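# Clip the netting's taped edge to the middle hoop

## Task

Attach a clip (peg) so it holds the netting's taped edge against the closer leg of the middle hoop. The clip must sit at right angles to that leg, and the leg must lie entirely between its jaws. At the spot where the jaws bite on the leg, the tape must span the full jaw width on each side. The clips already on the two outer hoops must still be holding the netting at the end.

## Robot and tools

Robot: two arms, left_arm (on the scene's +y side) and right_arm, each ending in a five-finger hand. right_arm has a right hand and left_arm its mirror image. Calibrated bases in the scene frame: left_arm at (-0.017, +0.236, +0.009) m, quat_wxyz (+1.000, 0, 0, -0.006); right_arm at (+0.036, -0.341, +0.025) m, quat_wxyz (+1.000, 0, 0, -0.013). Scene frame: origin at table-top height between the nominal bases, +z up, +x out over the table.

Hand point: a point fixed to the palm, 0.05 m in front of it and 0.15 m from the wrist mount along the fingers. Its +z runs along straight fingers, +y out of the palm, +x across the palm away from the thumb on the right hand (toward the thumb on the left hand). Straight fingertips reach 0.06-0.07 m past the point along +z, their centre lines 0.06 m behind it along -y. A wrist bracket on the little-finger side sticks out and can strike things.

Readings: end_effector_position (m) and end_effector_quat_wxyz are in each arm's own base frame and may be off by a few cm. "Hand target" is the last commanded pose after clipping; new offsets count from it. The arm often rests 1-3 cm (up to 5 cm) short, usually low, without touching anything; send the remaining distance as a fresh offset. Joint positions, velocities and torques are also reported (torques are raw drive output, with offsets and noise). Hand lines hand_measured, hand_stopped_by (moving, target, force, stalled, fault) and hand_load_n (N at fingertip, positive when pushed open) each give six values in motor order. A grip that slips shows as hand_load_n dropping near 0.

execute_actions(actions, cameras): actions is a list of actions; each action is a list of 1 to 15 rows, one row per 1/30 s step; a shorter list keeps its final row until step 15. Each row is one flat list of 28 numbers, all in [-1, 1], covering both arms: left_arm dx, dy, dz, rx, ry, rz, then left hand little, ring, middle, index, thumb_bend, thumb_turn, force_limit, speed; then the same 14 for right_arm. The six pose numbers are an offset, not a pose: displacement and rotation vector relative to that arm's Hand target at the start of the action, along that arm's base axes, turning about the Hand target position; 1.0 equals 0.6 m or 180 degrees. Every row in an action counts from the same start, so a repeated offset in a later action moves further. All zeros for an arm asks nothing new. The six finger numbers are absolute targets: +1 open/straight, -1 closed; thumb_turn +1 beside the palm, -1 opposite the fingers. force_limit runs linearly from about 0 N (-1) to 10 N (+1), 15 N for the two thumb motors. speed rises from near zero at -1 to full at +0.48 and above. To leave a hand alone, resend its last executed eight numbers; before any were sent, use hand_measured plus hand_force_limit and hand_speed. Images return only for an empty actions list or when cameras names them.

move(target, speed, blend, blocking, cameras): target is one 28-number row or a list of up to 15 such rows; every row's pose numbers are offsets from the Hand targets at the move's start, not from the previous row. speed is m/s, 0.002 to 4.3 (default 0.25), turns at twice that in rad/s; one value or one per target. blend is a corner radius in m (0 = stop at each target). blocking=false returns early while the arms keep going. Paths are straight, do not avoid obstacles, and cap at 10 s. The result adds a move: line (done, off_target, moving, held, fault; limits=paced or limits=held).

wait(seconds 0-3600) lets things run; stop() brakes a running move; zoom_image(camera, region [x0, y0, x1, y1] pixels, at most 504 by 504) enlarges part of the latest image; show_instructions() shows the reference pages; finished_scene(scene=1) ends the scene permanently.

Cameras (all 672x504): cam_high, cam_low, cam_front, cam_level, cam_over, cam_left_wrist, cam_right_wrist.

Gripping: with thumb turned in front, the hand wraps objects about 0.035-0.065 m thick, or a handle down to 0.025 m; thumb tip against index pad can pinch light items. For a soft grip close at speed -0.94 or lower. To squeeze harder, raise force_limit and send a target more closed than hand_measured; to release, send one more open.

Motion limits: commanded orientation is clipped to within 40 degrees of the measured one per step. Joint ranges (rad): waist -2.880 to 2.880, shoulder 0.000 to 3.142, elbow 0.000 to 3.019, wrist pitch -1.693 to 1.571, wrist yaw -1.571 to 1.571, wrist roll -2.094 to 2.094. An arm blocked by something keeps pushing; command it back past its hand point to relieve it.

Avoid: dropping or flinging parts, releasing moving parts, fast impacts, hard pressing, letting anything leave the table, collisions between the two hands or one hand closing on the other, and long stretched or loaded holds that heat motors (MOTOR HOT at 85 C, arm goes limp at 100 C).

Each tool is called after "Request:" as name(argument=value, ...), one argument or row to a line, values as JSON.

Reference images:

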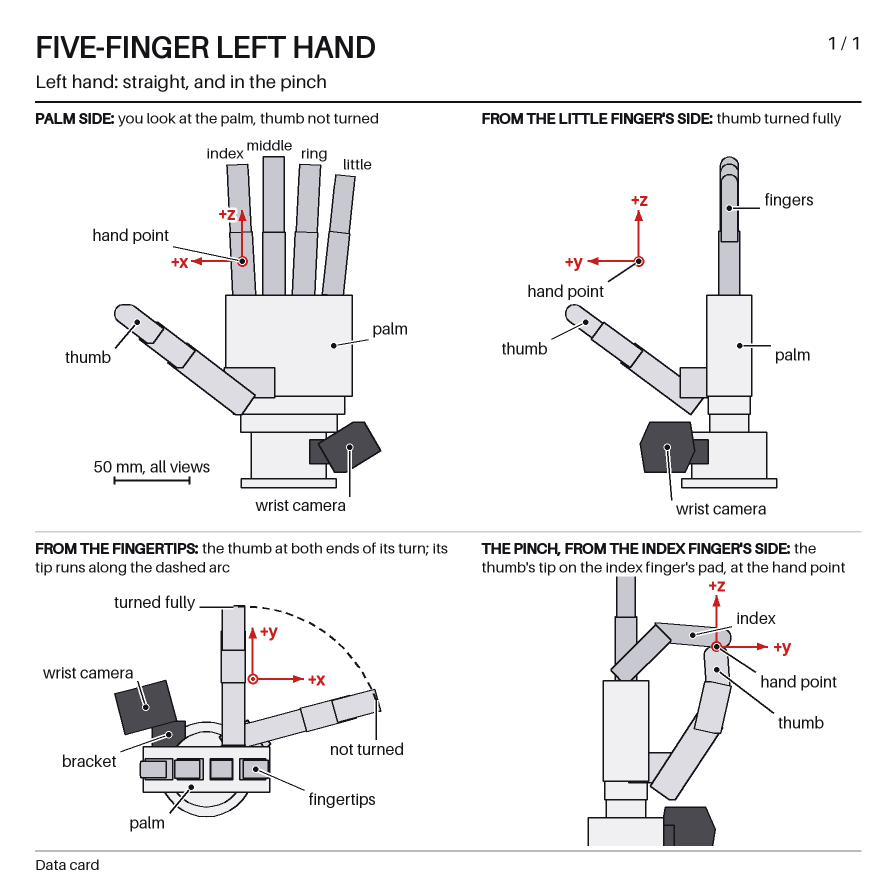

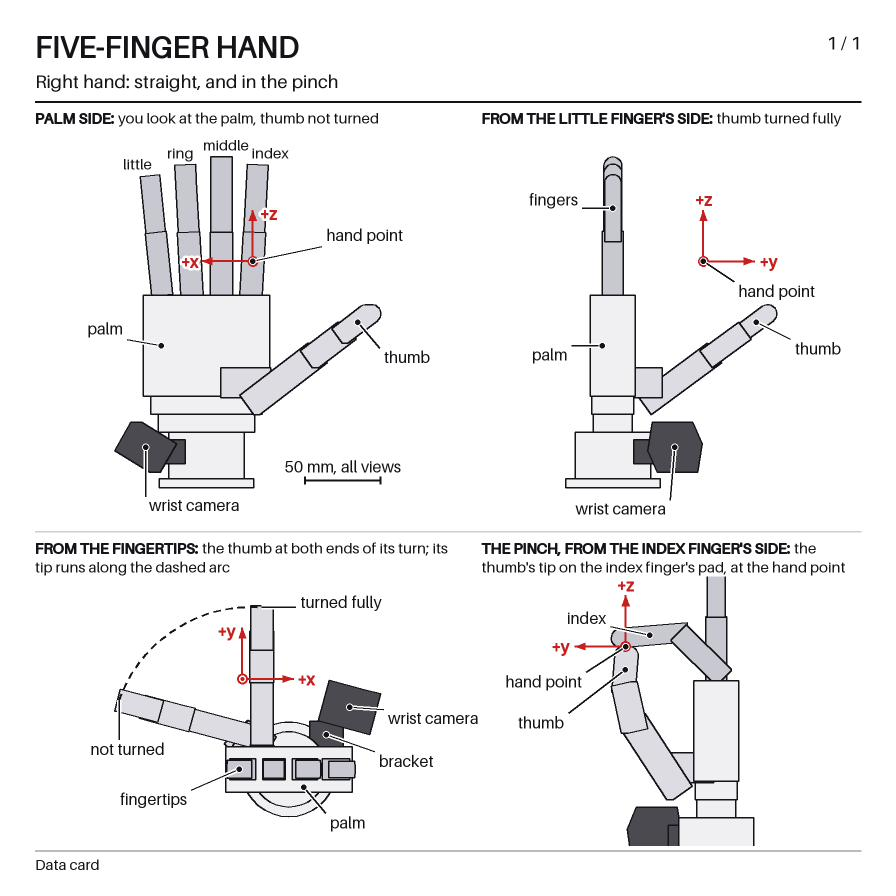

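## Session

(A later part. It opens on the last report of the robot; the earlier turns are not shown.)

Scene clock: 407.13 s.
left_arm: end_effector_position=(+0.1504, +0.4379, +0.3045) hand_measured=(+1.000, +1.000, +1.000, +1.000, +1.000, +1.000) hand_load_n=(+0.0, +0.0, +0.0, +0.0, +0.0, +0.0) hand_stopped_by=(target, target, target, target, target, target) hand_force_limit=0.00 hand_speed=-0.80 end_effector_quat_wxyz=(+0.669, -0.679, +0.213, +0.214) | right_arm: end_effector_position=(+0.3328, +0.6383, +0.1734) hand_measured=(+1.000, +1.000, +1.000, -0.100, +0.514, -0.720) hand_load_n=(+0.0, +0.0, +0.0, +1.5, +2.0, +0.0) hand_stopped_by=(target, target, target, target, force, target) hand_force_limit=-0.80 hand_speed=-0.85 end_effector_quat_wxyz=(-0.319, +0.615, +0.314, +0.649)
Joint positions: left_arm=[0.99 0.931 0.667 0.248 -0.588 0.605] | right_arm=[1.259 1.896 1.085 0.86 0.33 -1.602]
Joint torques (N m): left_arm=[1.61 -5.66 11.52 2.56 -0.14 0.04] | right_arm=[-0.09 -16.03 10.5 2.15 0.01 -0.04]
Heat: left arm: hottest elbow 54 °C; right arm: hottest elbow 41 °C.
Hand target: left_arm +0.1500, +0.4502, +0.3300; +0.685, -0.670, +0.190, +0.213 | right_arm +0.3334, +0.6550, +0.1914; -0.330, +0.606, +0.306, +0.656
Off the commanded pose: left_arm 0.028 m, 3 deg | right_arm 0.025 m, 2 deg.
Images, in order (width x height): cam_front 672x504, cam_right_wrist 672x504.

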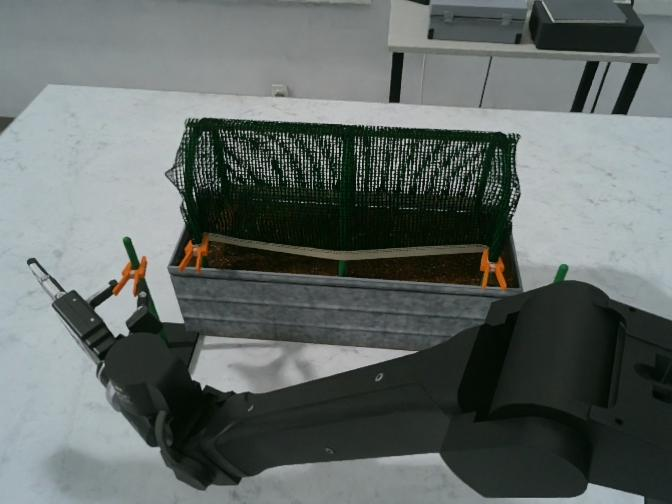

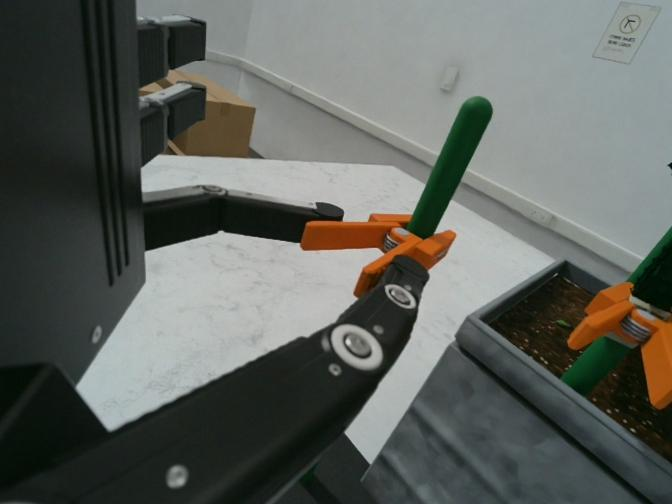

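Request:
execute_actions(
  actions=[
    [[0, 0, 0, 0, 0, 0, 1, 1, 1, 1, 1, 1, 0, -0.8, 0, 0, 0, 0, 0, 0, 1, 1, 1, 0.15, 0.8, -0.72, -0.8, -0.6]],
  ],
  cameras=["cam_right_wrist"],
)

Request:
move(
  target=[0, 0, 0, 0, 0, 0, 1, 1, 1, 1, 1, 1, 0, -0.8, -0.012, 0.0, 0.0, 0, 0, 0, 1, 1, 1, 0.15, 0.8, -0.72, -0.8, -0.6],
  speed=0.05,
  cameras=["cam_right_wrist", "cam_over"],
)

Scene clock: 418.60 s.
left_arm: end_effector_position=(+0.1504, +0.4379, +0.3045) hand_measured=(+1.000, +1.000, +1.000, +1.000, +1.000, +1.000) hand_load_n=(+0.0, +0.0, +0.0, +0.0, +0.0, +0.0) hand_stopped_by=(target, target, target, target, target, target) hand_force_limit=0.00 hand_speed=-0.80 end_effector_quat_wxyz=(+0.669, -0.679, +0.213, +0.214) | right_arm: end_effector_position=(+0.3328, +0.6383, +0.1734) hand_measured=(+1.000, +1.000, +1.000, +0.150, +0.800, -0.720) hand_load_n=(+0.5, +0.0, +0.0, +0.0, +0.0, +0.0) hand_stopped_by=(target, target, target, target, target, target) hand_force_limit=-0.80 hand_speed=-0.60 end_effector_quat_wxyz=(-0.319, +0.615, +0.314, +0.649)
Joint positions: left_arm=[0.99 0.931 0.667 0.248 -0.588 0.605] | right_arm=[1.259 1.896 1.085 0.86 0.33 -1.602]
Joint torques (N m): left_arm=[1.67 -5.66 11.52 2.56 -0.14 0.05] | right_arm=[-0.09 -16.03 10.5 2.14 0 -0.04]
Heat: left arm: hottest elbow 54 °C; right arm: hottest elbow 42 °C.
Hand target: left_arm +0.1500, +0.4502, +0.3300; +0.685, -0.670, +0.190, +0.213 | right_arm +0.3333, +0.6550, +0.1914; -0.330, +0.606, +0.306, +0.656
Off the commanded pose: left_arm 0.028 m, 3 deg | right_arm 0.025 m, 2 deg.

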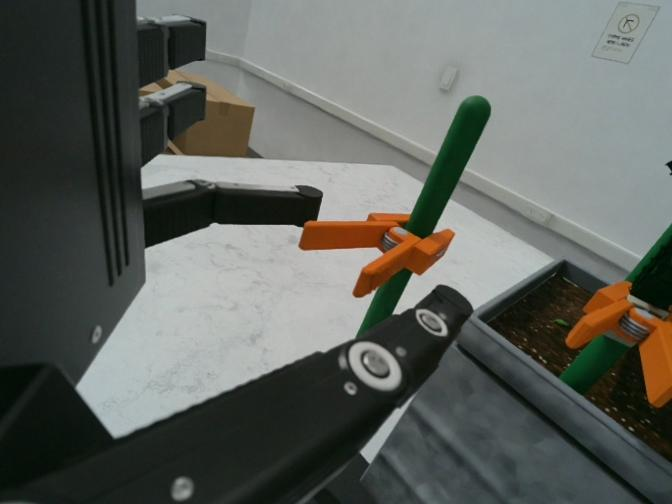

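Scene clock: 419.20 s.
left_arm: end_effector_position=(+0.1504, +0.4379, +0.3045) hand_measured=(+1.000, +1.000, +1.000, +1.000, +1.000, +1.000) hand_load_n=(+0.0, +0.0, +0.0, +0.0, +0.5, +0.0) hand_stopped_by=(target, target, target, target, target, target) hand_force_limit=0.00 hand_speed=-0.80 end_effector_quat_wxyz=(+0.669, -0.679, +0.213, +0.214) | right_arm: end_effector_position=(+0.3274, +0.6398, +0.1733) hand_measured=(+1.000, +1.000, +1.000, +0.150, +0.800, -0.720) hand_load_n=(+0.0, +0.0, +0.0, +0.0, +0.0, +0.0) hand_stopped_by=(target, target, target, target, target, target) hand_force_limit=-0.80 hand_speed=-0.60 end_effector_quat_wxyz=(-0.319, +0.615, +0.313, +0.649)
Joint positions: left_arm=[0.99 0.931 0.667 0.248 -0.588 0.605] | right_arm=[1.27 1.896 1.085 0.86 0.342 -1.602]
Joint torques (N m): left_arm=[1.61 -5.66 11.51 2.56 -0.14 0.04] | right_arm=[0.03 -16.38 10.04 2.28 0.02 -0.05]
Heat: left arm: hottest elbow 54 °C; right arm: hottest elbow 42 °C.
Hand target: left_arm +0.1500, +0.4502, +0.3300; +0.685, -0.670, +0.190, +0.213 | right_arm +0.3260, +0.6551, +0.1914; -0.330, +0.606, +0.306, +0.656
Off the commanded pose: left_arm 0.028 m, 3 deg | right_arm 0.024 m, 2 deg.
move: off_target (right_arm)
Images, in order (width x height): cam_over 672x504, cam_right_wrist 672x504.

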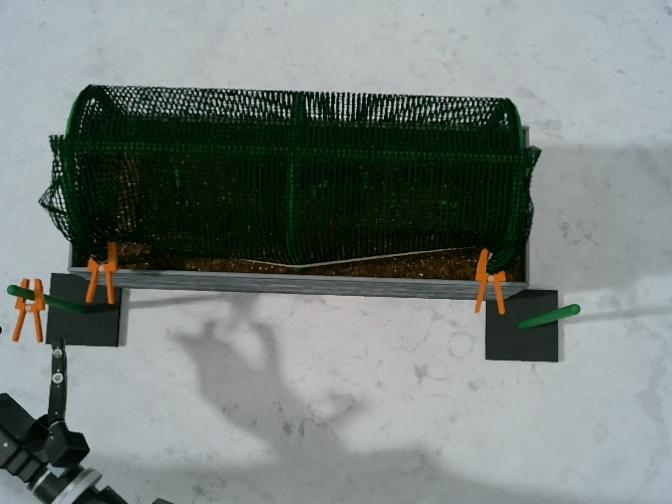

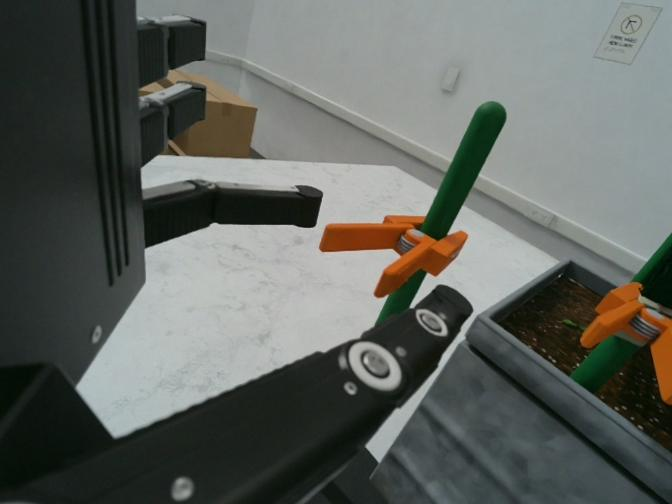

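Request:
execute_actions(
  actions=[
    [[0, 0, 0, 0, 0, 0, 1, 1, 1, 1, 1, 1, 0, -0.8, 0, 0, 0, 0, 0, 0, 1, 1, 1, -0.1, 0.45, -0.72, -0.75, -0.85]],
  ],
  cameras=["cam_right_wrist", "cam_over"],
)

Request:
zoom_image(
  camera="cam_right_wrist",
  region=[270, 150, 510, 350],
)

Request:
zoom_image(
  camera="cam_over",
  region=[0, 250, 120, 430],
)

Scene clock: 425.83 s.
left_arm: end_effector_position=(+0.1504, +0.4379, +0.3045) hand_measured=(+1.000, +1.000, +1.000, +1.000, +1.000, +1.000) hand_load_n=(+0.0, +0.0, +0.0, +0.0, +0.0, +0.0) hand_stopped_by=(target, target, target, target, target, target) hand_force_limit=0.00 hand_speed=-0.80 end_effector_quat_wxyz=(+0.669, -0.679, +0.213, +0.214) | right_arm: end_effector_position=(+0.3275, +0.6397, +0.1733) hand_measured=(+1.000, +1.000, +1.000, -0.100, +0.552, -0.720) hand_load_n=(+0.0, +0.0, +0.0, +2.0, +2.5, +0.5) hand_stopped_by=(target, target, target, target, force, target) hand_force_limit=-0.75 hand_speed=-0.85 end_effector_quat_wxyz=(-0.318, +0.615, +0.313, +0.650)
Joint positions: left_arm=[0.99 0.931 0.667 0.248 -0.588 0.605] | right_arm=[1.27 1.896 1.085 0.86 0.343 -1.602]
Joint torques (N m): left_arm=[1.61 -5.66 11.52 2.56 -0.14 0.04] | right_arm=[0.03 -16.38 10.04 2.28 -0.01 -0.05]
Heat: left arm: hottest elbow 54 °C; right arm: hottest elbow 42 °C.
Hand target: left_arm +0.1500, +0.4502, +0.3300; +0.685, -0.670, +0.190, +0.213 | right_arm +0.3260, +0.6551, +0.1914; -0.330, +0.606, +0.306, +0.656
Off the commanded pose: left_arm 0.028 m, 3 deg | right_arm 0.024 m, 2 deg.
Images, in order (width x height): cam_over 672x504, cam_right_wrist 672x504.

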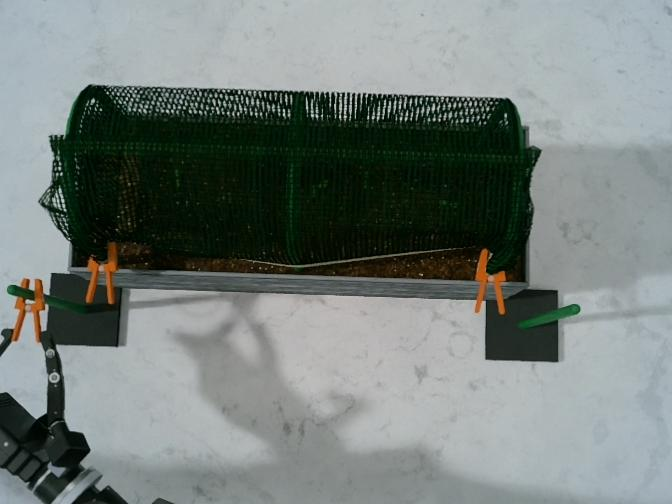

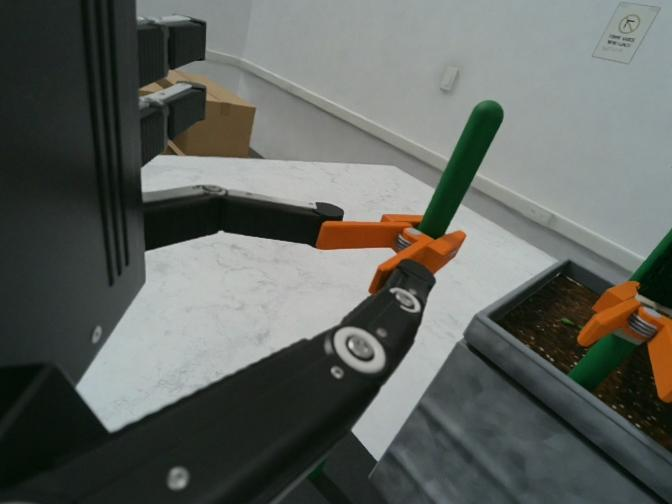

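Scaled by 2.100.

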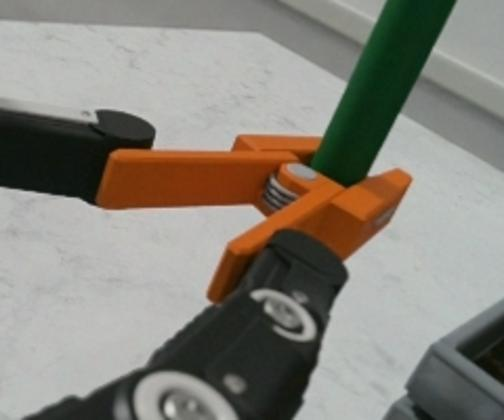

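Scaled by 2.800.

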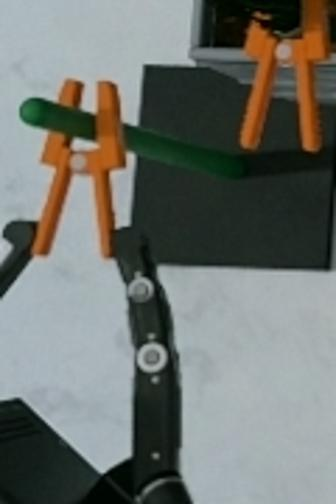

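Request:
execute_actions(
  actions=[
    [[0, 0, 0, 0, 0, 0, 1, 1, 1, 1, 1, 1, 0, -0.8, 0, 0, 0, 0, 0, 0, 1, 1, 1, -0.18, 0.48, -0.72, 0.0, -0.85]],
  ],
  cameras=["cam_right_wrist", "cam_over"],
)

Request:
zoom_image(
  camera="cam_right_wrist",
  region=[270, 150, 510, 350],
)

Request:
zoom_image(
  camera="cam_over",
  region=[0, 250, 120, 430],
)

Scene clock: 433.67 s.
left_arm: end_effector_position=(+0.1504, +0.4379, +0.3045) hand_measured=(+1.000, +1.000, +1.000, +1.000, +1.000, +1.000) hand_load_n=(-0.5, +0.0, +0.0, +0.0, +0.0, +0.0) hand_stopped_by=(target, target, target, target, target, target) hand_force_limit=0.00 hand_speed=-0.80 end_effector_quat_wxyz=(+0.669, -0.679, +0.213, +0.214) | right_arm: end_effector_position=(+0.3275, +0.6397, +0.1733) hand_measured=(+1.000, +1.000, +1.000, -0.124, +0.520, -0.720) hand_load_n=(+0.0, +0.0, +0.0, +7.0, +8.0, +0.5) hand_stopped_by=(target, target, target, force, force, target) hand_force_limit=0.00 hand_speed=-0.85 end_effector_quat_wxyz=(-0.318, +0.615, +0.313, +0.650)
Joint positions: left_arm=[0.99 0.931 0.667 0.248 -0.588 0.605] | right_arm=[1.27 1.896 1.085 0.86 0.343 -1.602]
Joint torques (N m): left_arm=[1.61 -5.6 11.52 2.56 -0.14 0.05] | right_arm=[0.03 -16.38 10.04 2.28 -0.01 -0.05]
Heat: left arm: hottest elbow 54 °C; right arm: hottest elbow 42 °C.
Hand target: left_arm +0.1500, +0.4502, +0.3300; +0.685, -0.670, +0.190, +0.213 | right_arm +0.3260, +0.6551, +0.1914; -0.330, +0.606, +0.306, +0.656
Off the commanded pose: left_arm 0.028 m, 3 deg | right_arm 0.024 m, 2 deg.
Images, in order (width x height): cam_over 672x504, cam_right_wrist 672x504.

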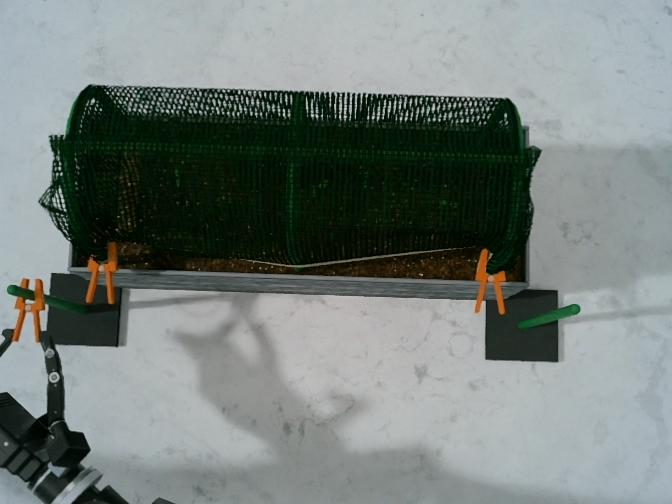

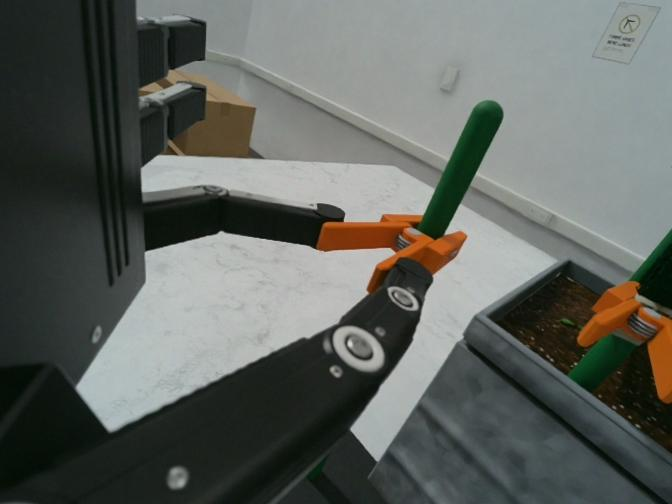

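Scaled by 2.100.

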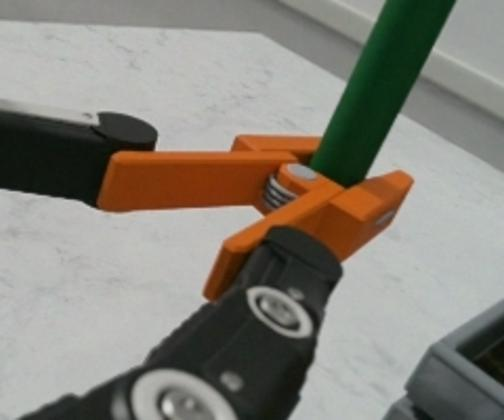

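Scaled by 2.800.

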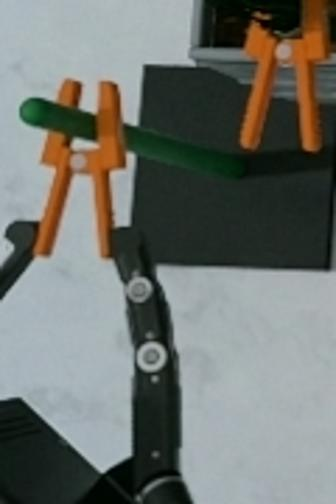

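Request:
execute_actions(
  actions=[
    [[0, 0, 0, 0, 0, 0, 1, 1, 1, 1, 1, 1, 0, -0.8, 0, 0, 0, 0, 0, 0, 1, 1, 1, -0.19, 0.45, -0.72, 0.6, -0.9]],
  ],
  cameras=["cam_right_wrist", "cam_over"],
)

Request:
zoom_image(
  camera="cam_right_wrist",
  region=[270, 150, 510, 350],
)

Request:
zoom_image(
  camera="cam_over",
  region=[0, 250, 120, 430],
)

Scene clock: 439.23 s.
left_arm: end_effector_position=(+0.1504, +0.4379, +0.3045) hand_measured=(+1.000, +1.000, +1.000, +1.000, +1.000, +1.000) hand_load_n=(+0.5, +0.0, -0.5, +0.0, +0.0, +0.0) hand_stopped_by=(target, target, target, target, target, target) hand_force_limit=0.00 hand_speed=-0.80 end_effector_quat_wxyz=(+0.669, -0.679, +0.213, +0.214) | right_arm: end_effector_position=(+0.3275, +0.6397, +0.1733) hand_measured=(+1.000, +1.000, +1.000, -0.132, +0.456, -0.720) hand_load_n=(+0.0, +0.0, +0.0, +10.0, +10.5, +0.0) hand_stopped_by=(target, target, target, force, target, target) hand_force_limit=0.60 hand_speed=-0.90 end_effector_quat_wxyz=(-0.318, +0.615, +0.313, +0.650)
Joint positions: left_arm=[0.99 0.931 0.667 0.248 -0.588 0.605] | right_arm=[1.27 1.896 1.085 0.86 0.343 -1.602]
Joint torques (N m): left_arm=[1.61 -5.6 11.52 2.56 -0.14 0.04] | right_arm=[0.03 -16.38 10.06 2.26 -0.01 -0.05]
Heat: left arm: hottest elbow 54 °C; right arm: hottest elbow 42 °C.
Hand target: left_arm +0.1500, +0.4502, +0.3300; +0.685, -0.670, +0.190, +0.213 | right_arm +0.3260, +0.6551, +0.1914; -0.330, +0.606, +0.306, +0.656
Off the commanded pose: left_arm 0.028 m, 3 deg | right_arm 0.024 m, 2 deg.
Images, in order (width x height): cam_over 672x504, cam_right_wrist 672x504.

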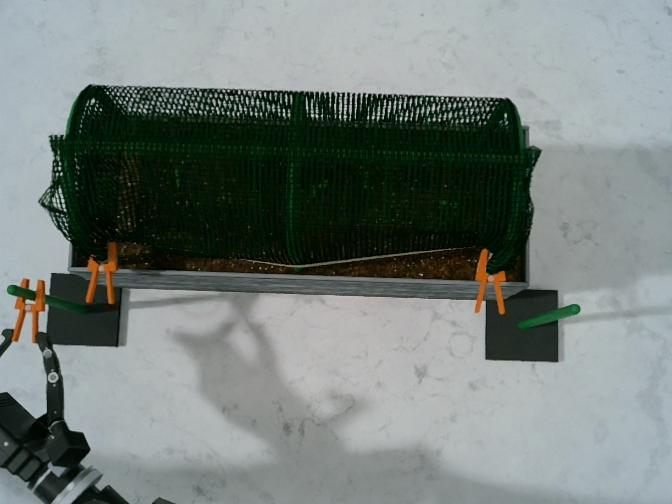

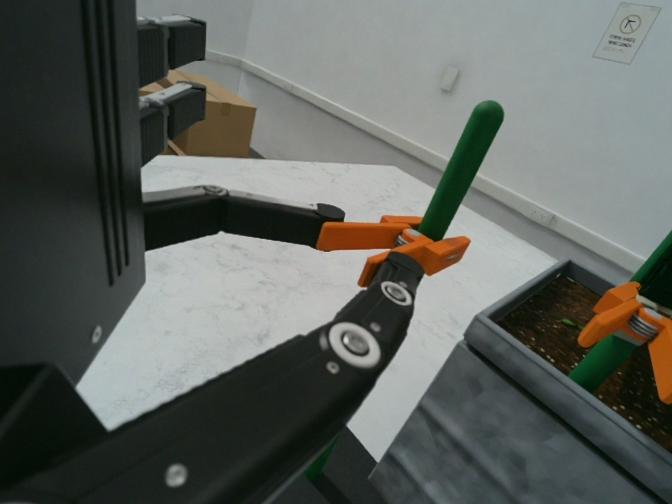

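Scaled by 2.100.

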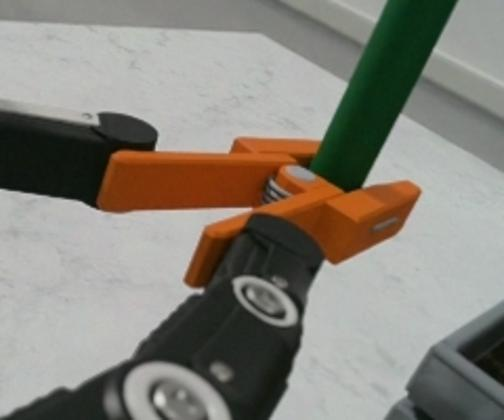

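Scaled by 2.800.

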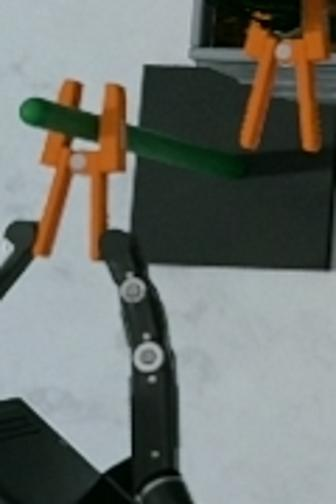

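Request:
execute_actions(
  actions=[
    [[0, 0, 0, 0, 0, 0, 1, 1, 1, 1, 1, 1, 0, -0.8, 0, 0, 0, 0, 0, 0, 1, 1, 1, -0.19, 0.37, -0.72, 0.85, -0.92]],
  ],
  cameras=["cam_right_wrist", "cam_over"],
)

Request:
zoom_image(
  camera="cam_right_wrist",
  region=[270, 150, 510, 350],
)

Request:
zoom_image(
  camera="cam_over",
  region=[0, 250, 120, 430],
)

Scene clock: 453.70 s.
left_arm: end_effector_position=(+0.1504, +0.4379, +0.3045) hand_measured=(+1.000, +1.000, +1.000, +1.000, +1.000, +1.000) hand_load_n=(+0.0, +0.0, +0.0, +0.0, +0.0, +0.0) hand_stopped_by=(target, target, target, target, target, target) hand_force_limit=0.00 hand_speed=-0.80 end_effector_quat_wxyz=(+0.669, -0.679, +0.213, +0.214) | right_arm: end_effector_position=(+0.3273, +0.6400, +0.1733) hand_measured=(+1.000, +1.000, +1.000, -0.132, +0.378, -0.720) hand_load_n=(+0.5, +0.0, +0.0, +10.5, +12.5, +0.5) hand_stopped_by=(target, target, target, force, target, target) hand_force_limit=0.85 hand_speed=-0.92 end_effector_quat_wxyz=(-0.319, +0.615, +0.314, +0.649)
Joint positions: left_arm=[0.99 0.931 0.667 0.248 -0.588 0.605] | right_arm=[1.27 1.896 1.085 0.86 0.341 -1.602]
Joint torques (N m): left_arm=[1.67 -5.66 11.52 2.56 -0.14 0.05] | right_arm=[0.03 -16.38 10.04 2.28 0.06 -0.05]
Heat: left arm: hottest elbow 54 °C; right arm: hottest elbow 42 °C.
Hand target: left_arm +0.1500, +0.4502, +0.3300; +0.685, -0.670, +0.190, +0.213 | right_arm +0.3261, +0.6550, +0.1914; -0.330, +0.606, +0.306, +0.656
Off the commanded pose: left_arm 0.028 m, 3 deg | right_arm 0.024 m, 2 deg.
Images, in order (width x height): cam_over 672x504, cam_right_wrist 672x504.

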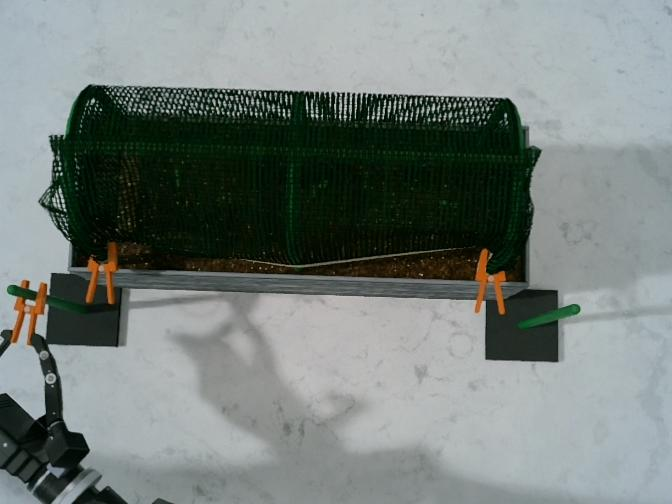

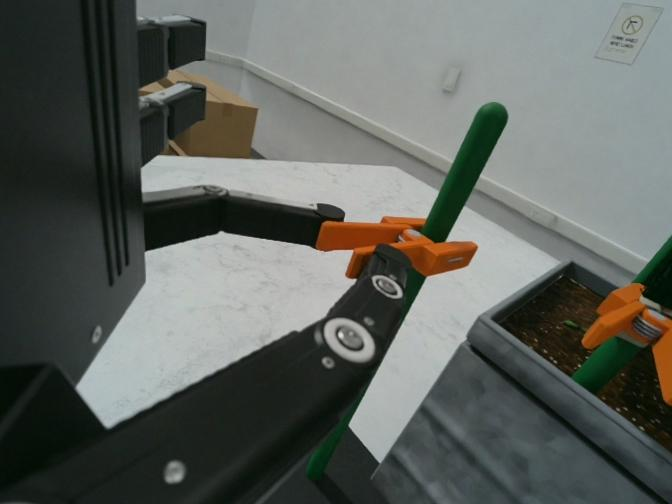

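Scaled by 2.100.

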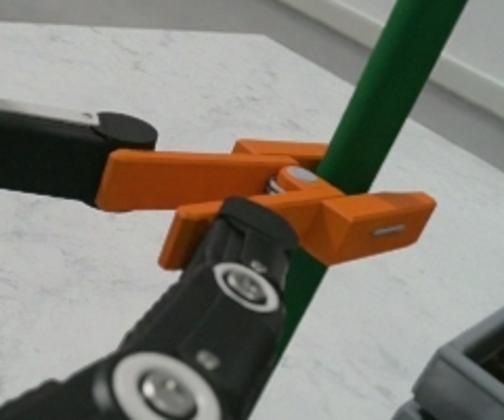

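Scaled by 2.800.

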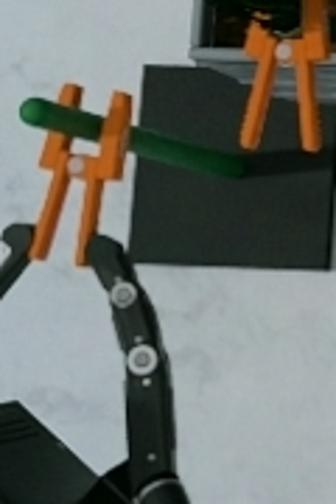

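Request:
zoom_image(
  camera="cam_over",
  region=[0, 270, 60, 350],
)

Request:
zoom_image(
  camera="cam_right_wrist",
  region=[370, 190, 490, 290],
)

Scaled by 6.300.

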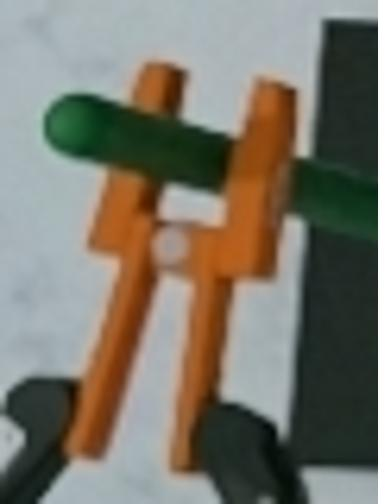

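Scaled by 4.200.

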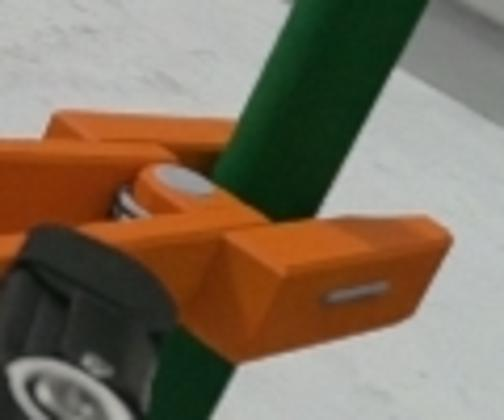

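Request:
execute_actions(
  actions=[
    [[0, 0, 0, 0, 0, 0, 1, 1, 1, 1, 1, 1, 0, -0.8, 0, 0, 0, 0, 0, 0, 1, 1, 1, -0.19, 0.31, -0.72, 1.0, -0.94]],
  ],
  cameras=["cam_right_wrist", "cam_over"],
)

Request:
zoom_image(
  camera="cam_over",
  region=[0, 270, 60, 350],
)

Request:
zoom_image(
  camera="cam_right_wrist",
  region=[310, 190, 490, 310],
)

Scene clock: 472.00 s.
left_arm: end_effector_position=(+0.1504, +0.4379, +0.3045) hand_measured=(+1.000, +1.000, +1.000, +1.000, +1.000, +1.000) hand_load_n=(+0.0, +0.0, +0.0, +0.0, +0.0, +0.0) hand_stopped_by=(target, target, target, target, target, target) hand_force_limit=0.00 hand_speed=-0.80 end_effector_quat_wxyz=(+0.669, -0.679, +0.213, +0.214) | right_arm: end_effector_position=(+0.3259, +0.6410, +0.1733) hand_measured=(+1.000, +1.000, +1.000, -0.132, +0.316, -0.720) hand_load_n=(+0.0, +0.0, +0.0, +10.5, +14.5, +1.0) hand_stopped_by=(target, target, target, force, stalled, target) hand_force_limit=1.00 hand_speed=-0.94 end_effector_quat_wxyz=(-0.320, +0.614, +0.315, +0.649)
Joint positions: left_arm=[0.99 0.931 0.667 0.248 -0.588 0.605] | right_arm=[1.272 1.896 1.085 0.86 0.338 -1.602]
Joint torques (N m): left_arm=[1.61 -5.66 11.51 2.56 -0.14 0.05] | right_arm=[-0.03 -16.38 10.06 2.28 0.16 -0.05]
Heat: left arm: hottest elbow 54 °C; right arm: hottest elbow 43 °C.
Hand target: left_arm +0.1500, +0.4502, +0.3300; +0.685, -0.670, +0.190, +0.213 | right_arm +0.3260, +0.6551, +0.1914; -0.330, +0.606, +0.306, +0.656
Off the commanded pose: left_arm 0.028 m, 3 deg | right_arm 0.023 m, 2 deg.
Images, in order (width x height): cam_over 672x504, cam_right_wrist 672x504.

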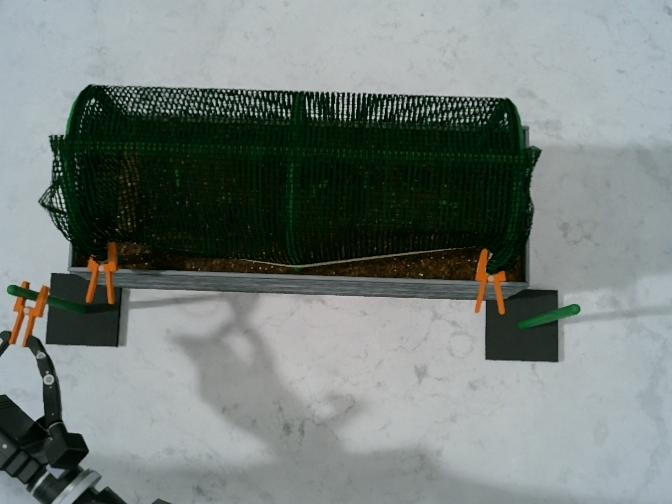

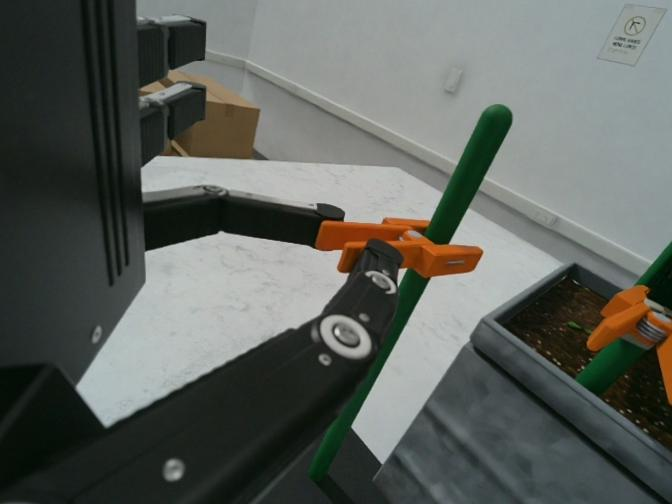

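Scaled by 6.300.

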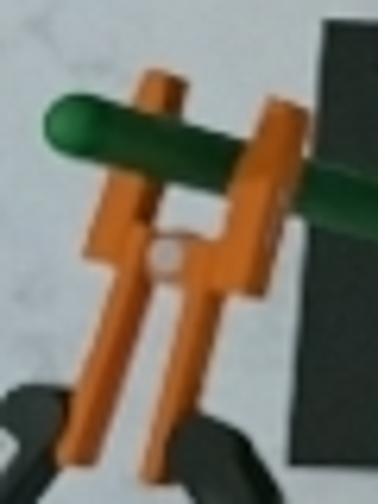

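Scaled by 2.800.

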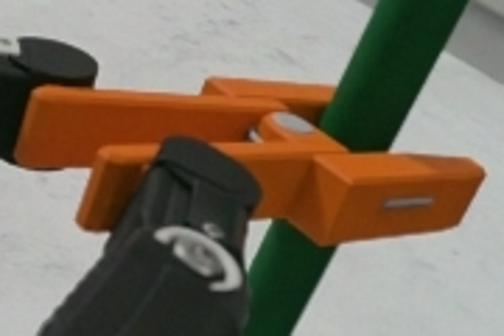

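Request:
execute_actions(
  actions=[
    [[0, 0, 0, 0, 0, 0, 1, 1, 1, 1, 1, 1, 0, -0.8, 0, 0, 0, 0, 0, 0, 1, 1, 1, 0.12, 0.75, -0.72, 1.0, -0.85]],
  ],
  cameras=["cam_right_wrist", "cam_over"],
)

Request:
zoom_image(
  camera="cam_over",
  region=[0, 270, 60, 350],
)

Request:
zoom_image(
  camera="cam_right_wrist",
  region=[270, 150, 510, 350],
)

Scene clock: 492.97 s.
left_arm: end_effector_position=(+0.1504, +0.4379, +0.3045) hand_measured=(+1.000, +1.000, +1.000, +1.000, +1.000, +1.000) hand_load_n=(+0.0, +0.0, +0.0, +0.0, +0.0, +0.0) hand_stopped_by=(target, target, target, target, target, target) hand_force_limit=0.00 hand_speed=-0.80 end_effector_quat_wxyz=(+0.669, -0.679, +0.213, +0.214) | right_arm: end_effector_position=(+0.3257, +0.6407, +0.1733) hand_measured=(+1.000, +1.000, +1.000, +0.120, +0.750, -0.720) hand_load_n=(+0.0, +0.0, +0.0, +0.0, +0.0, +0.5) hand_stopped_by=(target, target, target, target, target, target) hand_force_limit=1.00 hand_speed=-0.85 end_effector_quat_wxyz=(-0.320, +0.615, +0.314, +0.649)
Joint positions: left_arm=[0.99 0.931 0.667 0.248 -0.588 0.605] | right_arm=[1.273 1.896 1.085 0.86 0.342 -1.602]
Joint torques (N m): left_arm=[1.67 -5.6 11.54 2.56 -0.14 0.04] | right_arm=[-0.15 -16.38 10.07 2.28 0.01 -0.05]
Heat: left arm: hottest elbow 54 °C; right arm: hottest elbow 43 °C.
Hand target: left_arm +0.1500, +0.4502, +0.3300; +0.685, -0.670, +0.190, +0.213 | right_arm +0.3260, +0.6551, +0.1914; -0.330, +0.606, +0.306, +0.656
Off the commanded pose: left_arm 0.028 m, 3 deg | right_arm 0.023 m, 2 deg.
Images, in order (width x height): cam_over 672x504, cam_right_wrist 672x504.

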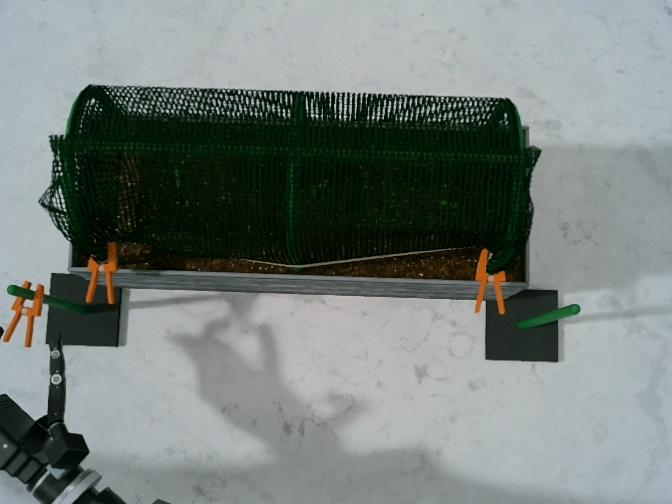

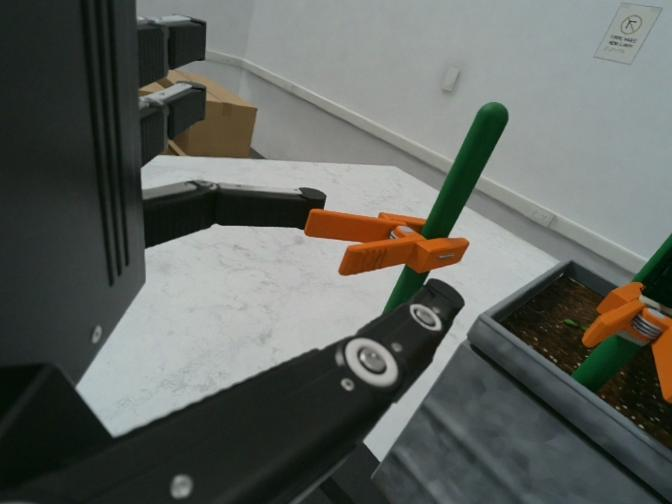

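Scaled by 6.300.

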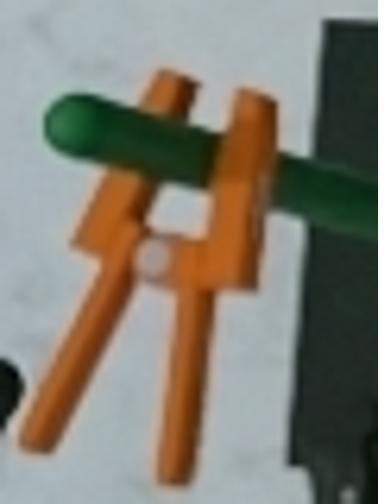

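Scaled by 2.100.

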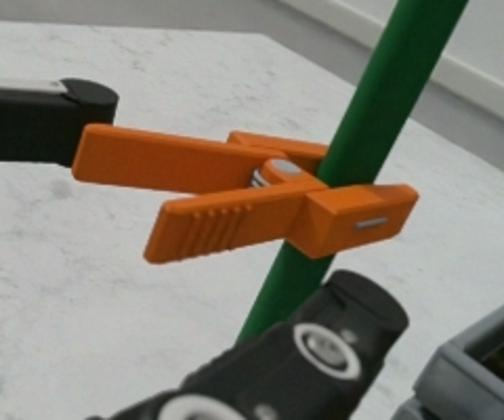

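Request:
execute_actions(
  actions=[],
  cameras=["cam_over", "cam_front", "cam_right_wrist"],
)

Request:
zoom_image(
  camera="cam_over",
  region=[0, 270, 60, 350],
)

Scene clock: 504.80 s.
left_arm: end_effector_position=(+0.1504, +0.4379, +0.3045) hand_measured=(+1.000, +1.000, +1.000, +1.000, +1.000, +1.000) hand_load_n=(+0.0, +0.0, +0.0, +0.0, +0.0, +0.0) hand_stopped_by=(target, target, target, target, target, target) hand_force_limit=0.00 hand_speed=-0.80 end_effector_quat_wxyz=(+0.669, -0.679, +0.213, +0.214) | right_arm: end_effector_position=(+0.3257, +0.6407, +0.1733) hand_measured=(+1.000, +1.000, +1.000, +0.120, +0.750, -0.720) hand_load_n=(+0.0, +0.0, +0.0, +0.0, +0.0, +0.5) hand_stopped_by=(target, target, target, target, target, target) hand_force_limit=1.00 hand_speed=-0.85 end_effector_quat_wxyz=(-0.320, +0.615, +0.314, +0.649)
Joint positions: left_arm=[0.99 0.931 0.667 0.248 -0.588 0.605] | right_arm=[1.273 1.896 1.085 0.86 0.342 -1.602]
Joint velocities: within noise
Joint torques (N m): left_arm=[1.61 -5.6 11.52 2.56 -0.14 0.05] | right_arm=[-0.15 -16.38 10.06 2.28 0.01 -0.05]
Heat: left arm: hottest elbow 54 °C; right arm: hottest elbow 43 °C.
Hand target: left_arm +0.1500, +0.4502, +0.3300; +0.685, -0.670, +0.190, +0.213 | right_arm +0.3260, +0.6551, +0.1914; -0.330, +0.606, +0.306, +0.656
Off the commanded pose: left_arm 0.028 m, 3 deg | right_arm 0.023 m, 2 deg.
Images, in order (width x height): cam_front 672x504, cam_over 672x504, cam_right_wrist 672x504.

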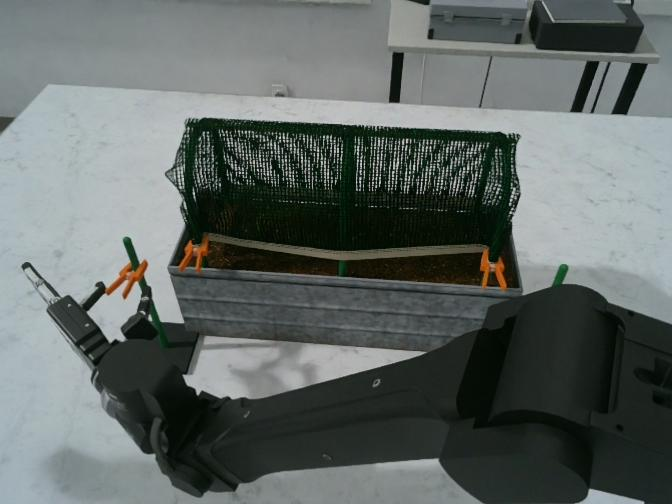

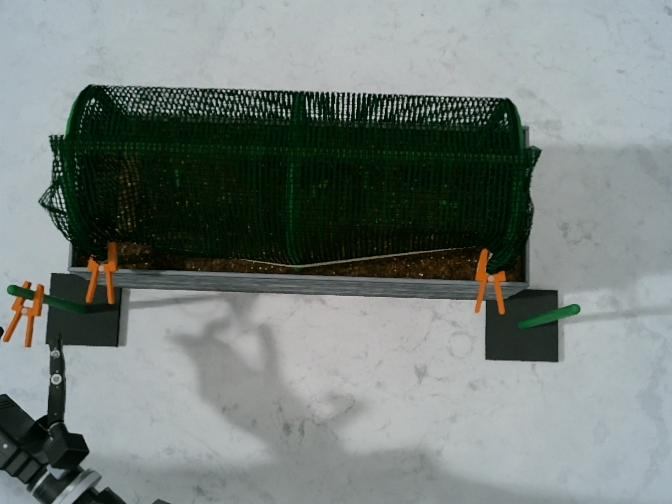

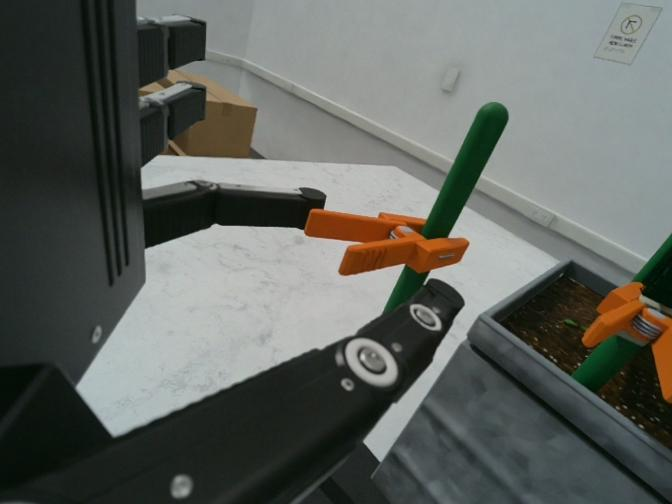

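Scaled by 6.300.

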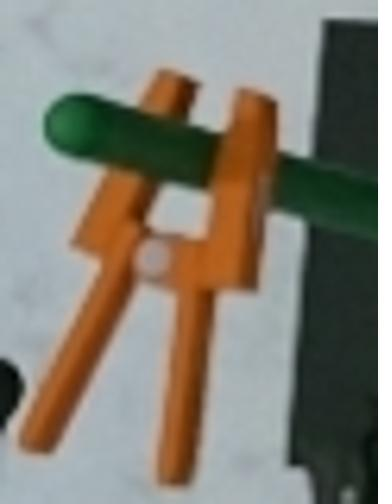

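Request:
move(
  target=[0,0,0,0,0,0,1,1,1,1,1,1,0,-0.8,-0.0058,0.0033,0,0,0,0,1,1,1,0.12,0.75,-0.72,1.0,-0.85],
  speed=0.03,
  cameras=["cam_over", "cam_front", "cam_right_wrist"],
)

Request:
zoom_image(
  camera="cam_right_wrist",
  region=[260, 140, 510, 340],
)

Request:
zoom_image(
  camera="cam_over",
  region=[0, 270, 80, 420],
)

Scene clock: 514.70 s.
left_arm: end_effector_position=(+0.1504, +0.4379, +0.3045) hand_measured=(+1.000, +1.000, +1.000, +1.000, +1.000, +1.000) hand_load_n=(+0.0, +0.0, +0.0, +0.0, +0.0, +0.0) hand_stopped_by=(target, target, target, target, target, target) hand_force_limit=0.00 hand_speed=-0.80 end_effector_quat_wxyz=(+0.669, -0.679, +0.213, +0.214) | right_arm: end_effector_position=(+0.3251, +0.6403, +0.1733) hand_measured=(+1.000, +1.000, +1.000, +0.120, +0.750, -0.720) hand_load_n=(+0.0, +0.0, +0.0, +0.0, +0.0, +0.0) hand_stopped_by=(target, target, target, target, target, target) hand_force_limit=1.00 hand_speed=-0.85 end_effector_quat_wxyz=(-0.318, +0.616, +0.313, +0.650)
Joint positions: left_arm=[0.99 0.931 0.667 0.248 -0.588 0.605] | right_arm=[1.275 1.896 1.085 0.86 0.349 -1.602]
Joint torques (N m): left_arm=[1.61 -5.6 11.52 2.56 -0.14 0.05] | right_arm=[0.21 -16.26 10.24 2.24 0.01 -0.06]
Heat: left arm: hottest elbow 54 °C; right arm: hottest elbow 43 °C.
Hand target: left_arm +0.1500, +0.4502, +0.3300; +0.685, -0.670, +0.190, +0.213 | right_arm +0.3225, +0.6571, +0.1914; -0.330, +0.606, +0.306, +0.656
Off the commanded pose: left_arm 0.028 m, 3 deg | right_arm 0.025 m, 2 deg.
move: off_target (right_arm)
Images, in order (width x height): cam_front 672x504, cam_over 672x504, cam_right_wrist 672x504.

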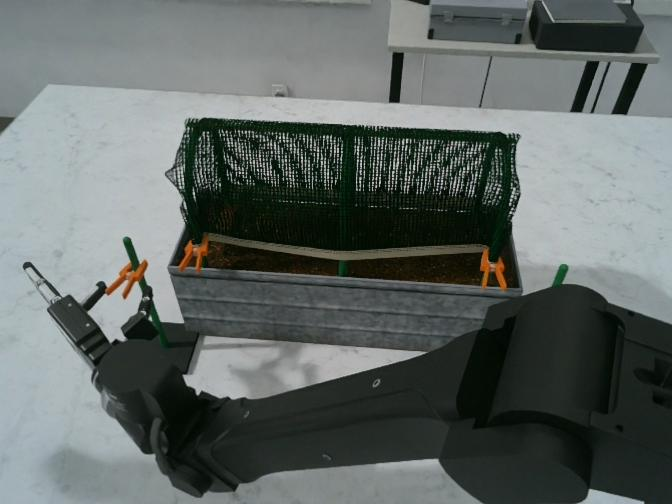

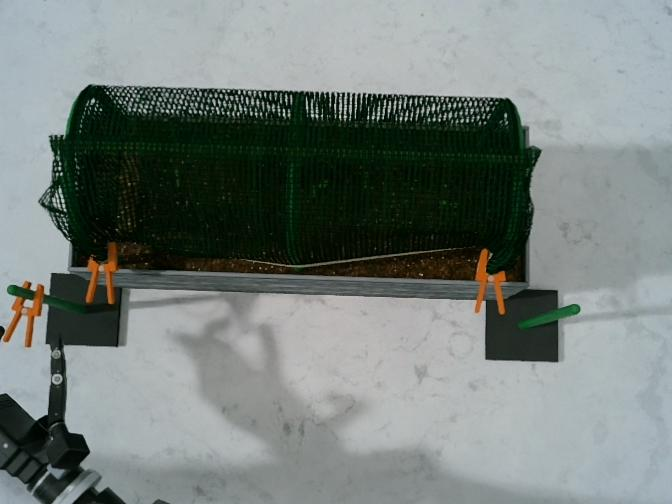

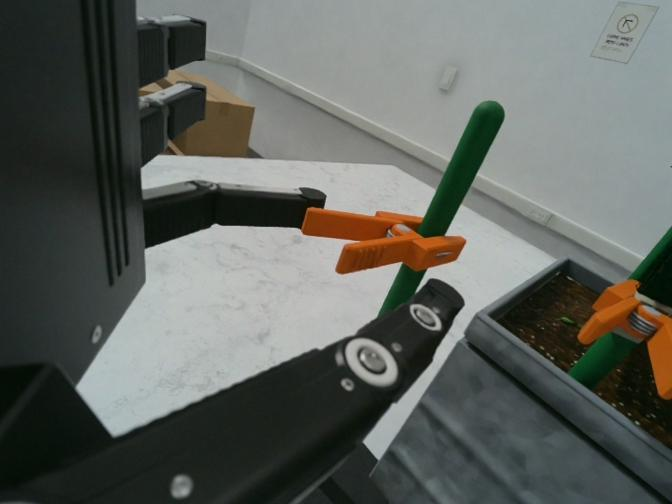

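Scaled by 2.016.

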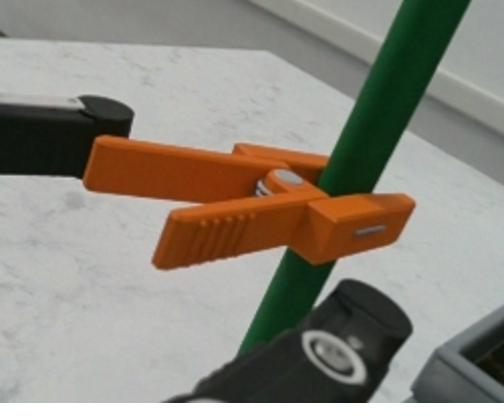

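Scaled by 3.360.

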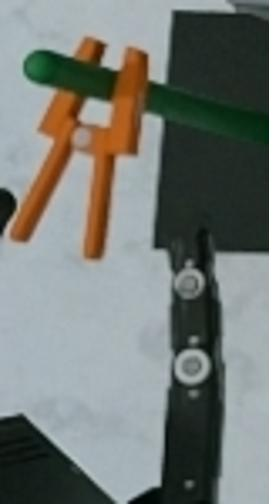

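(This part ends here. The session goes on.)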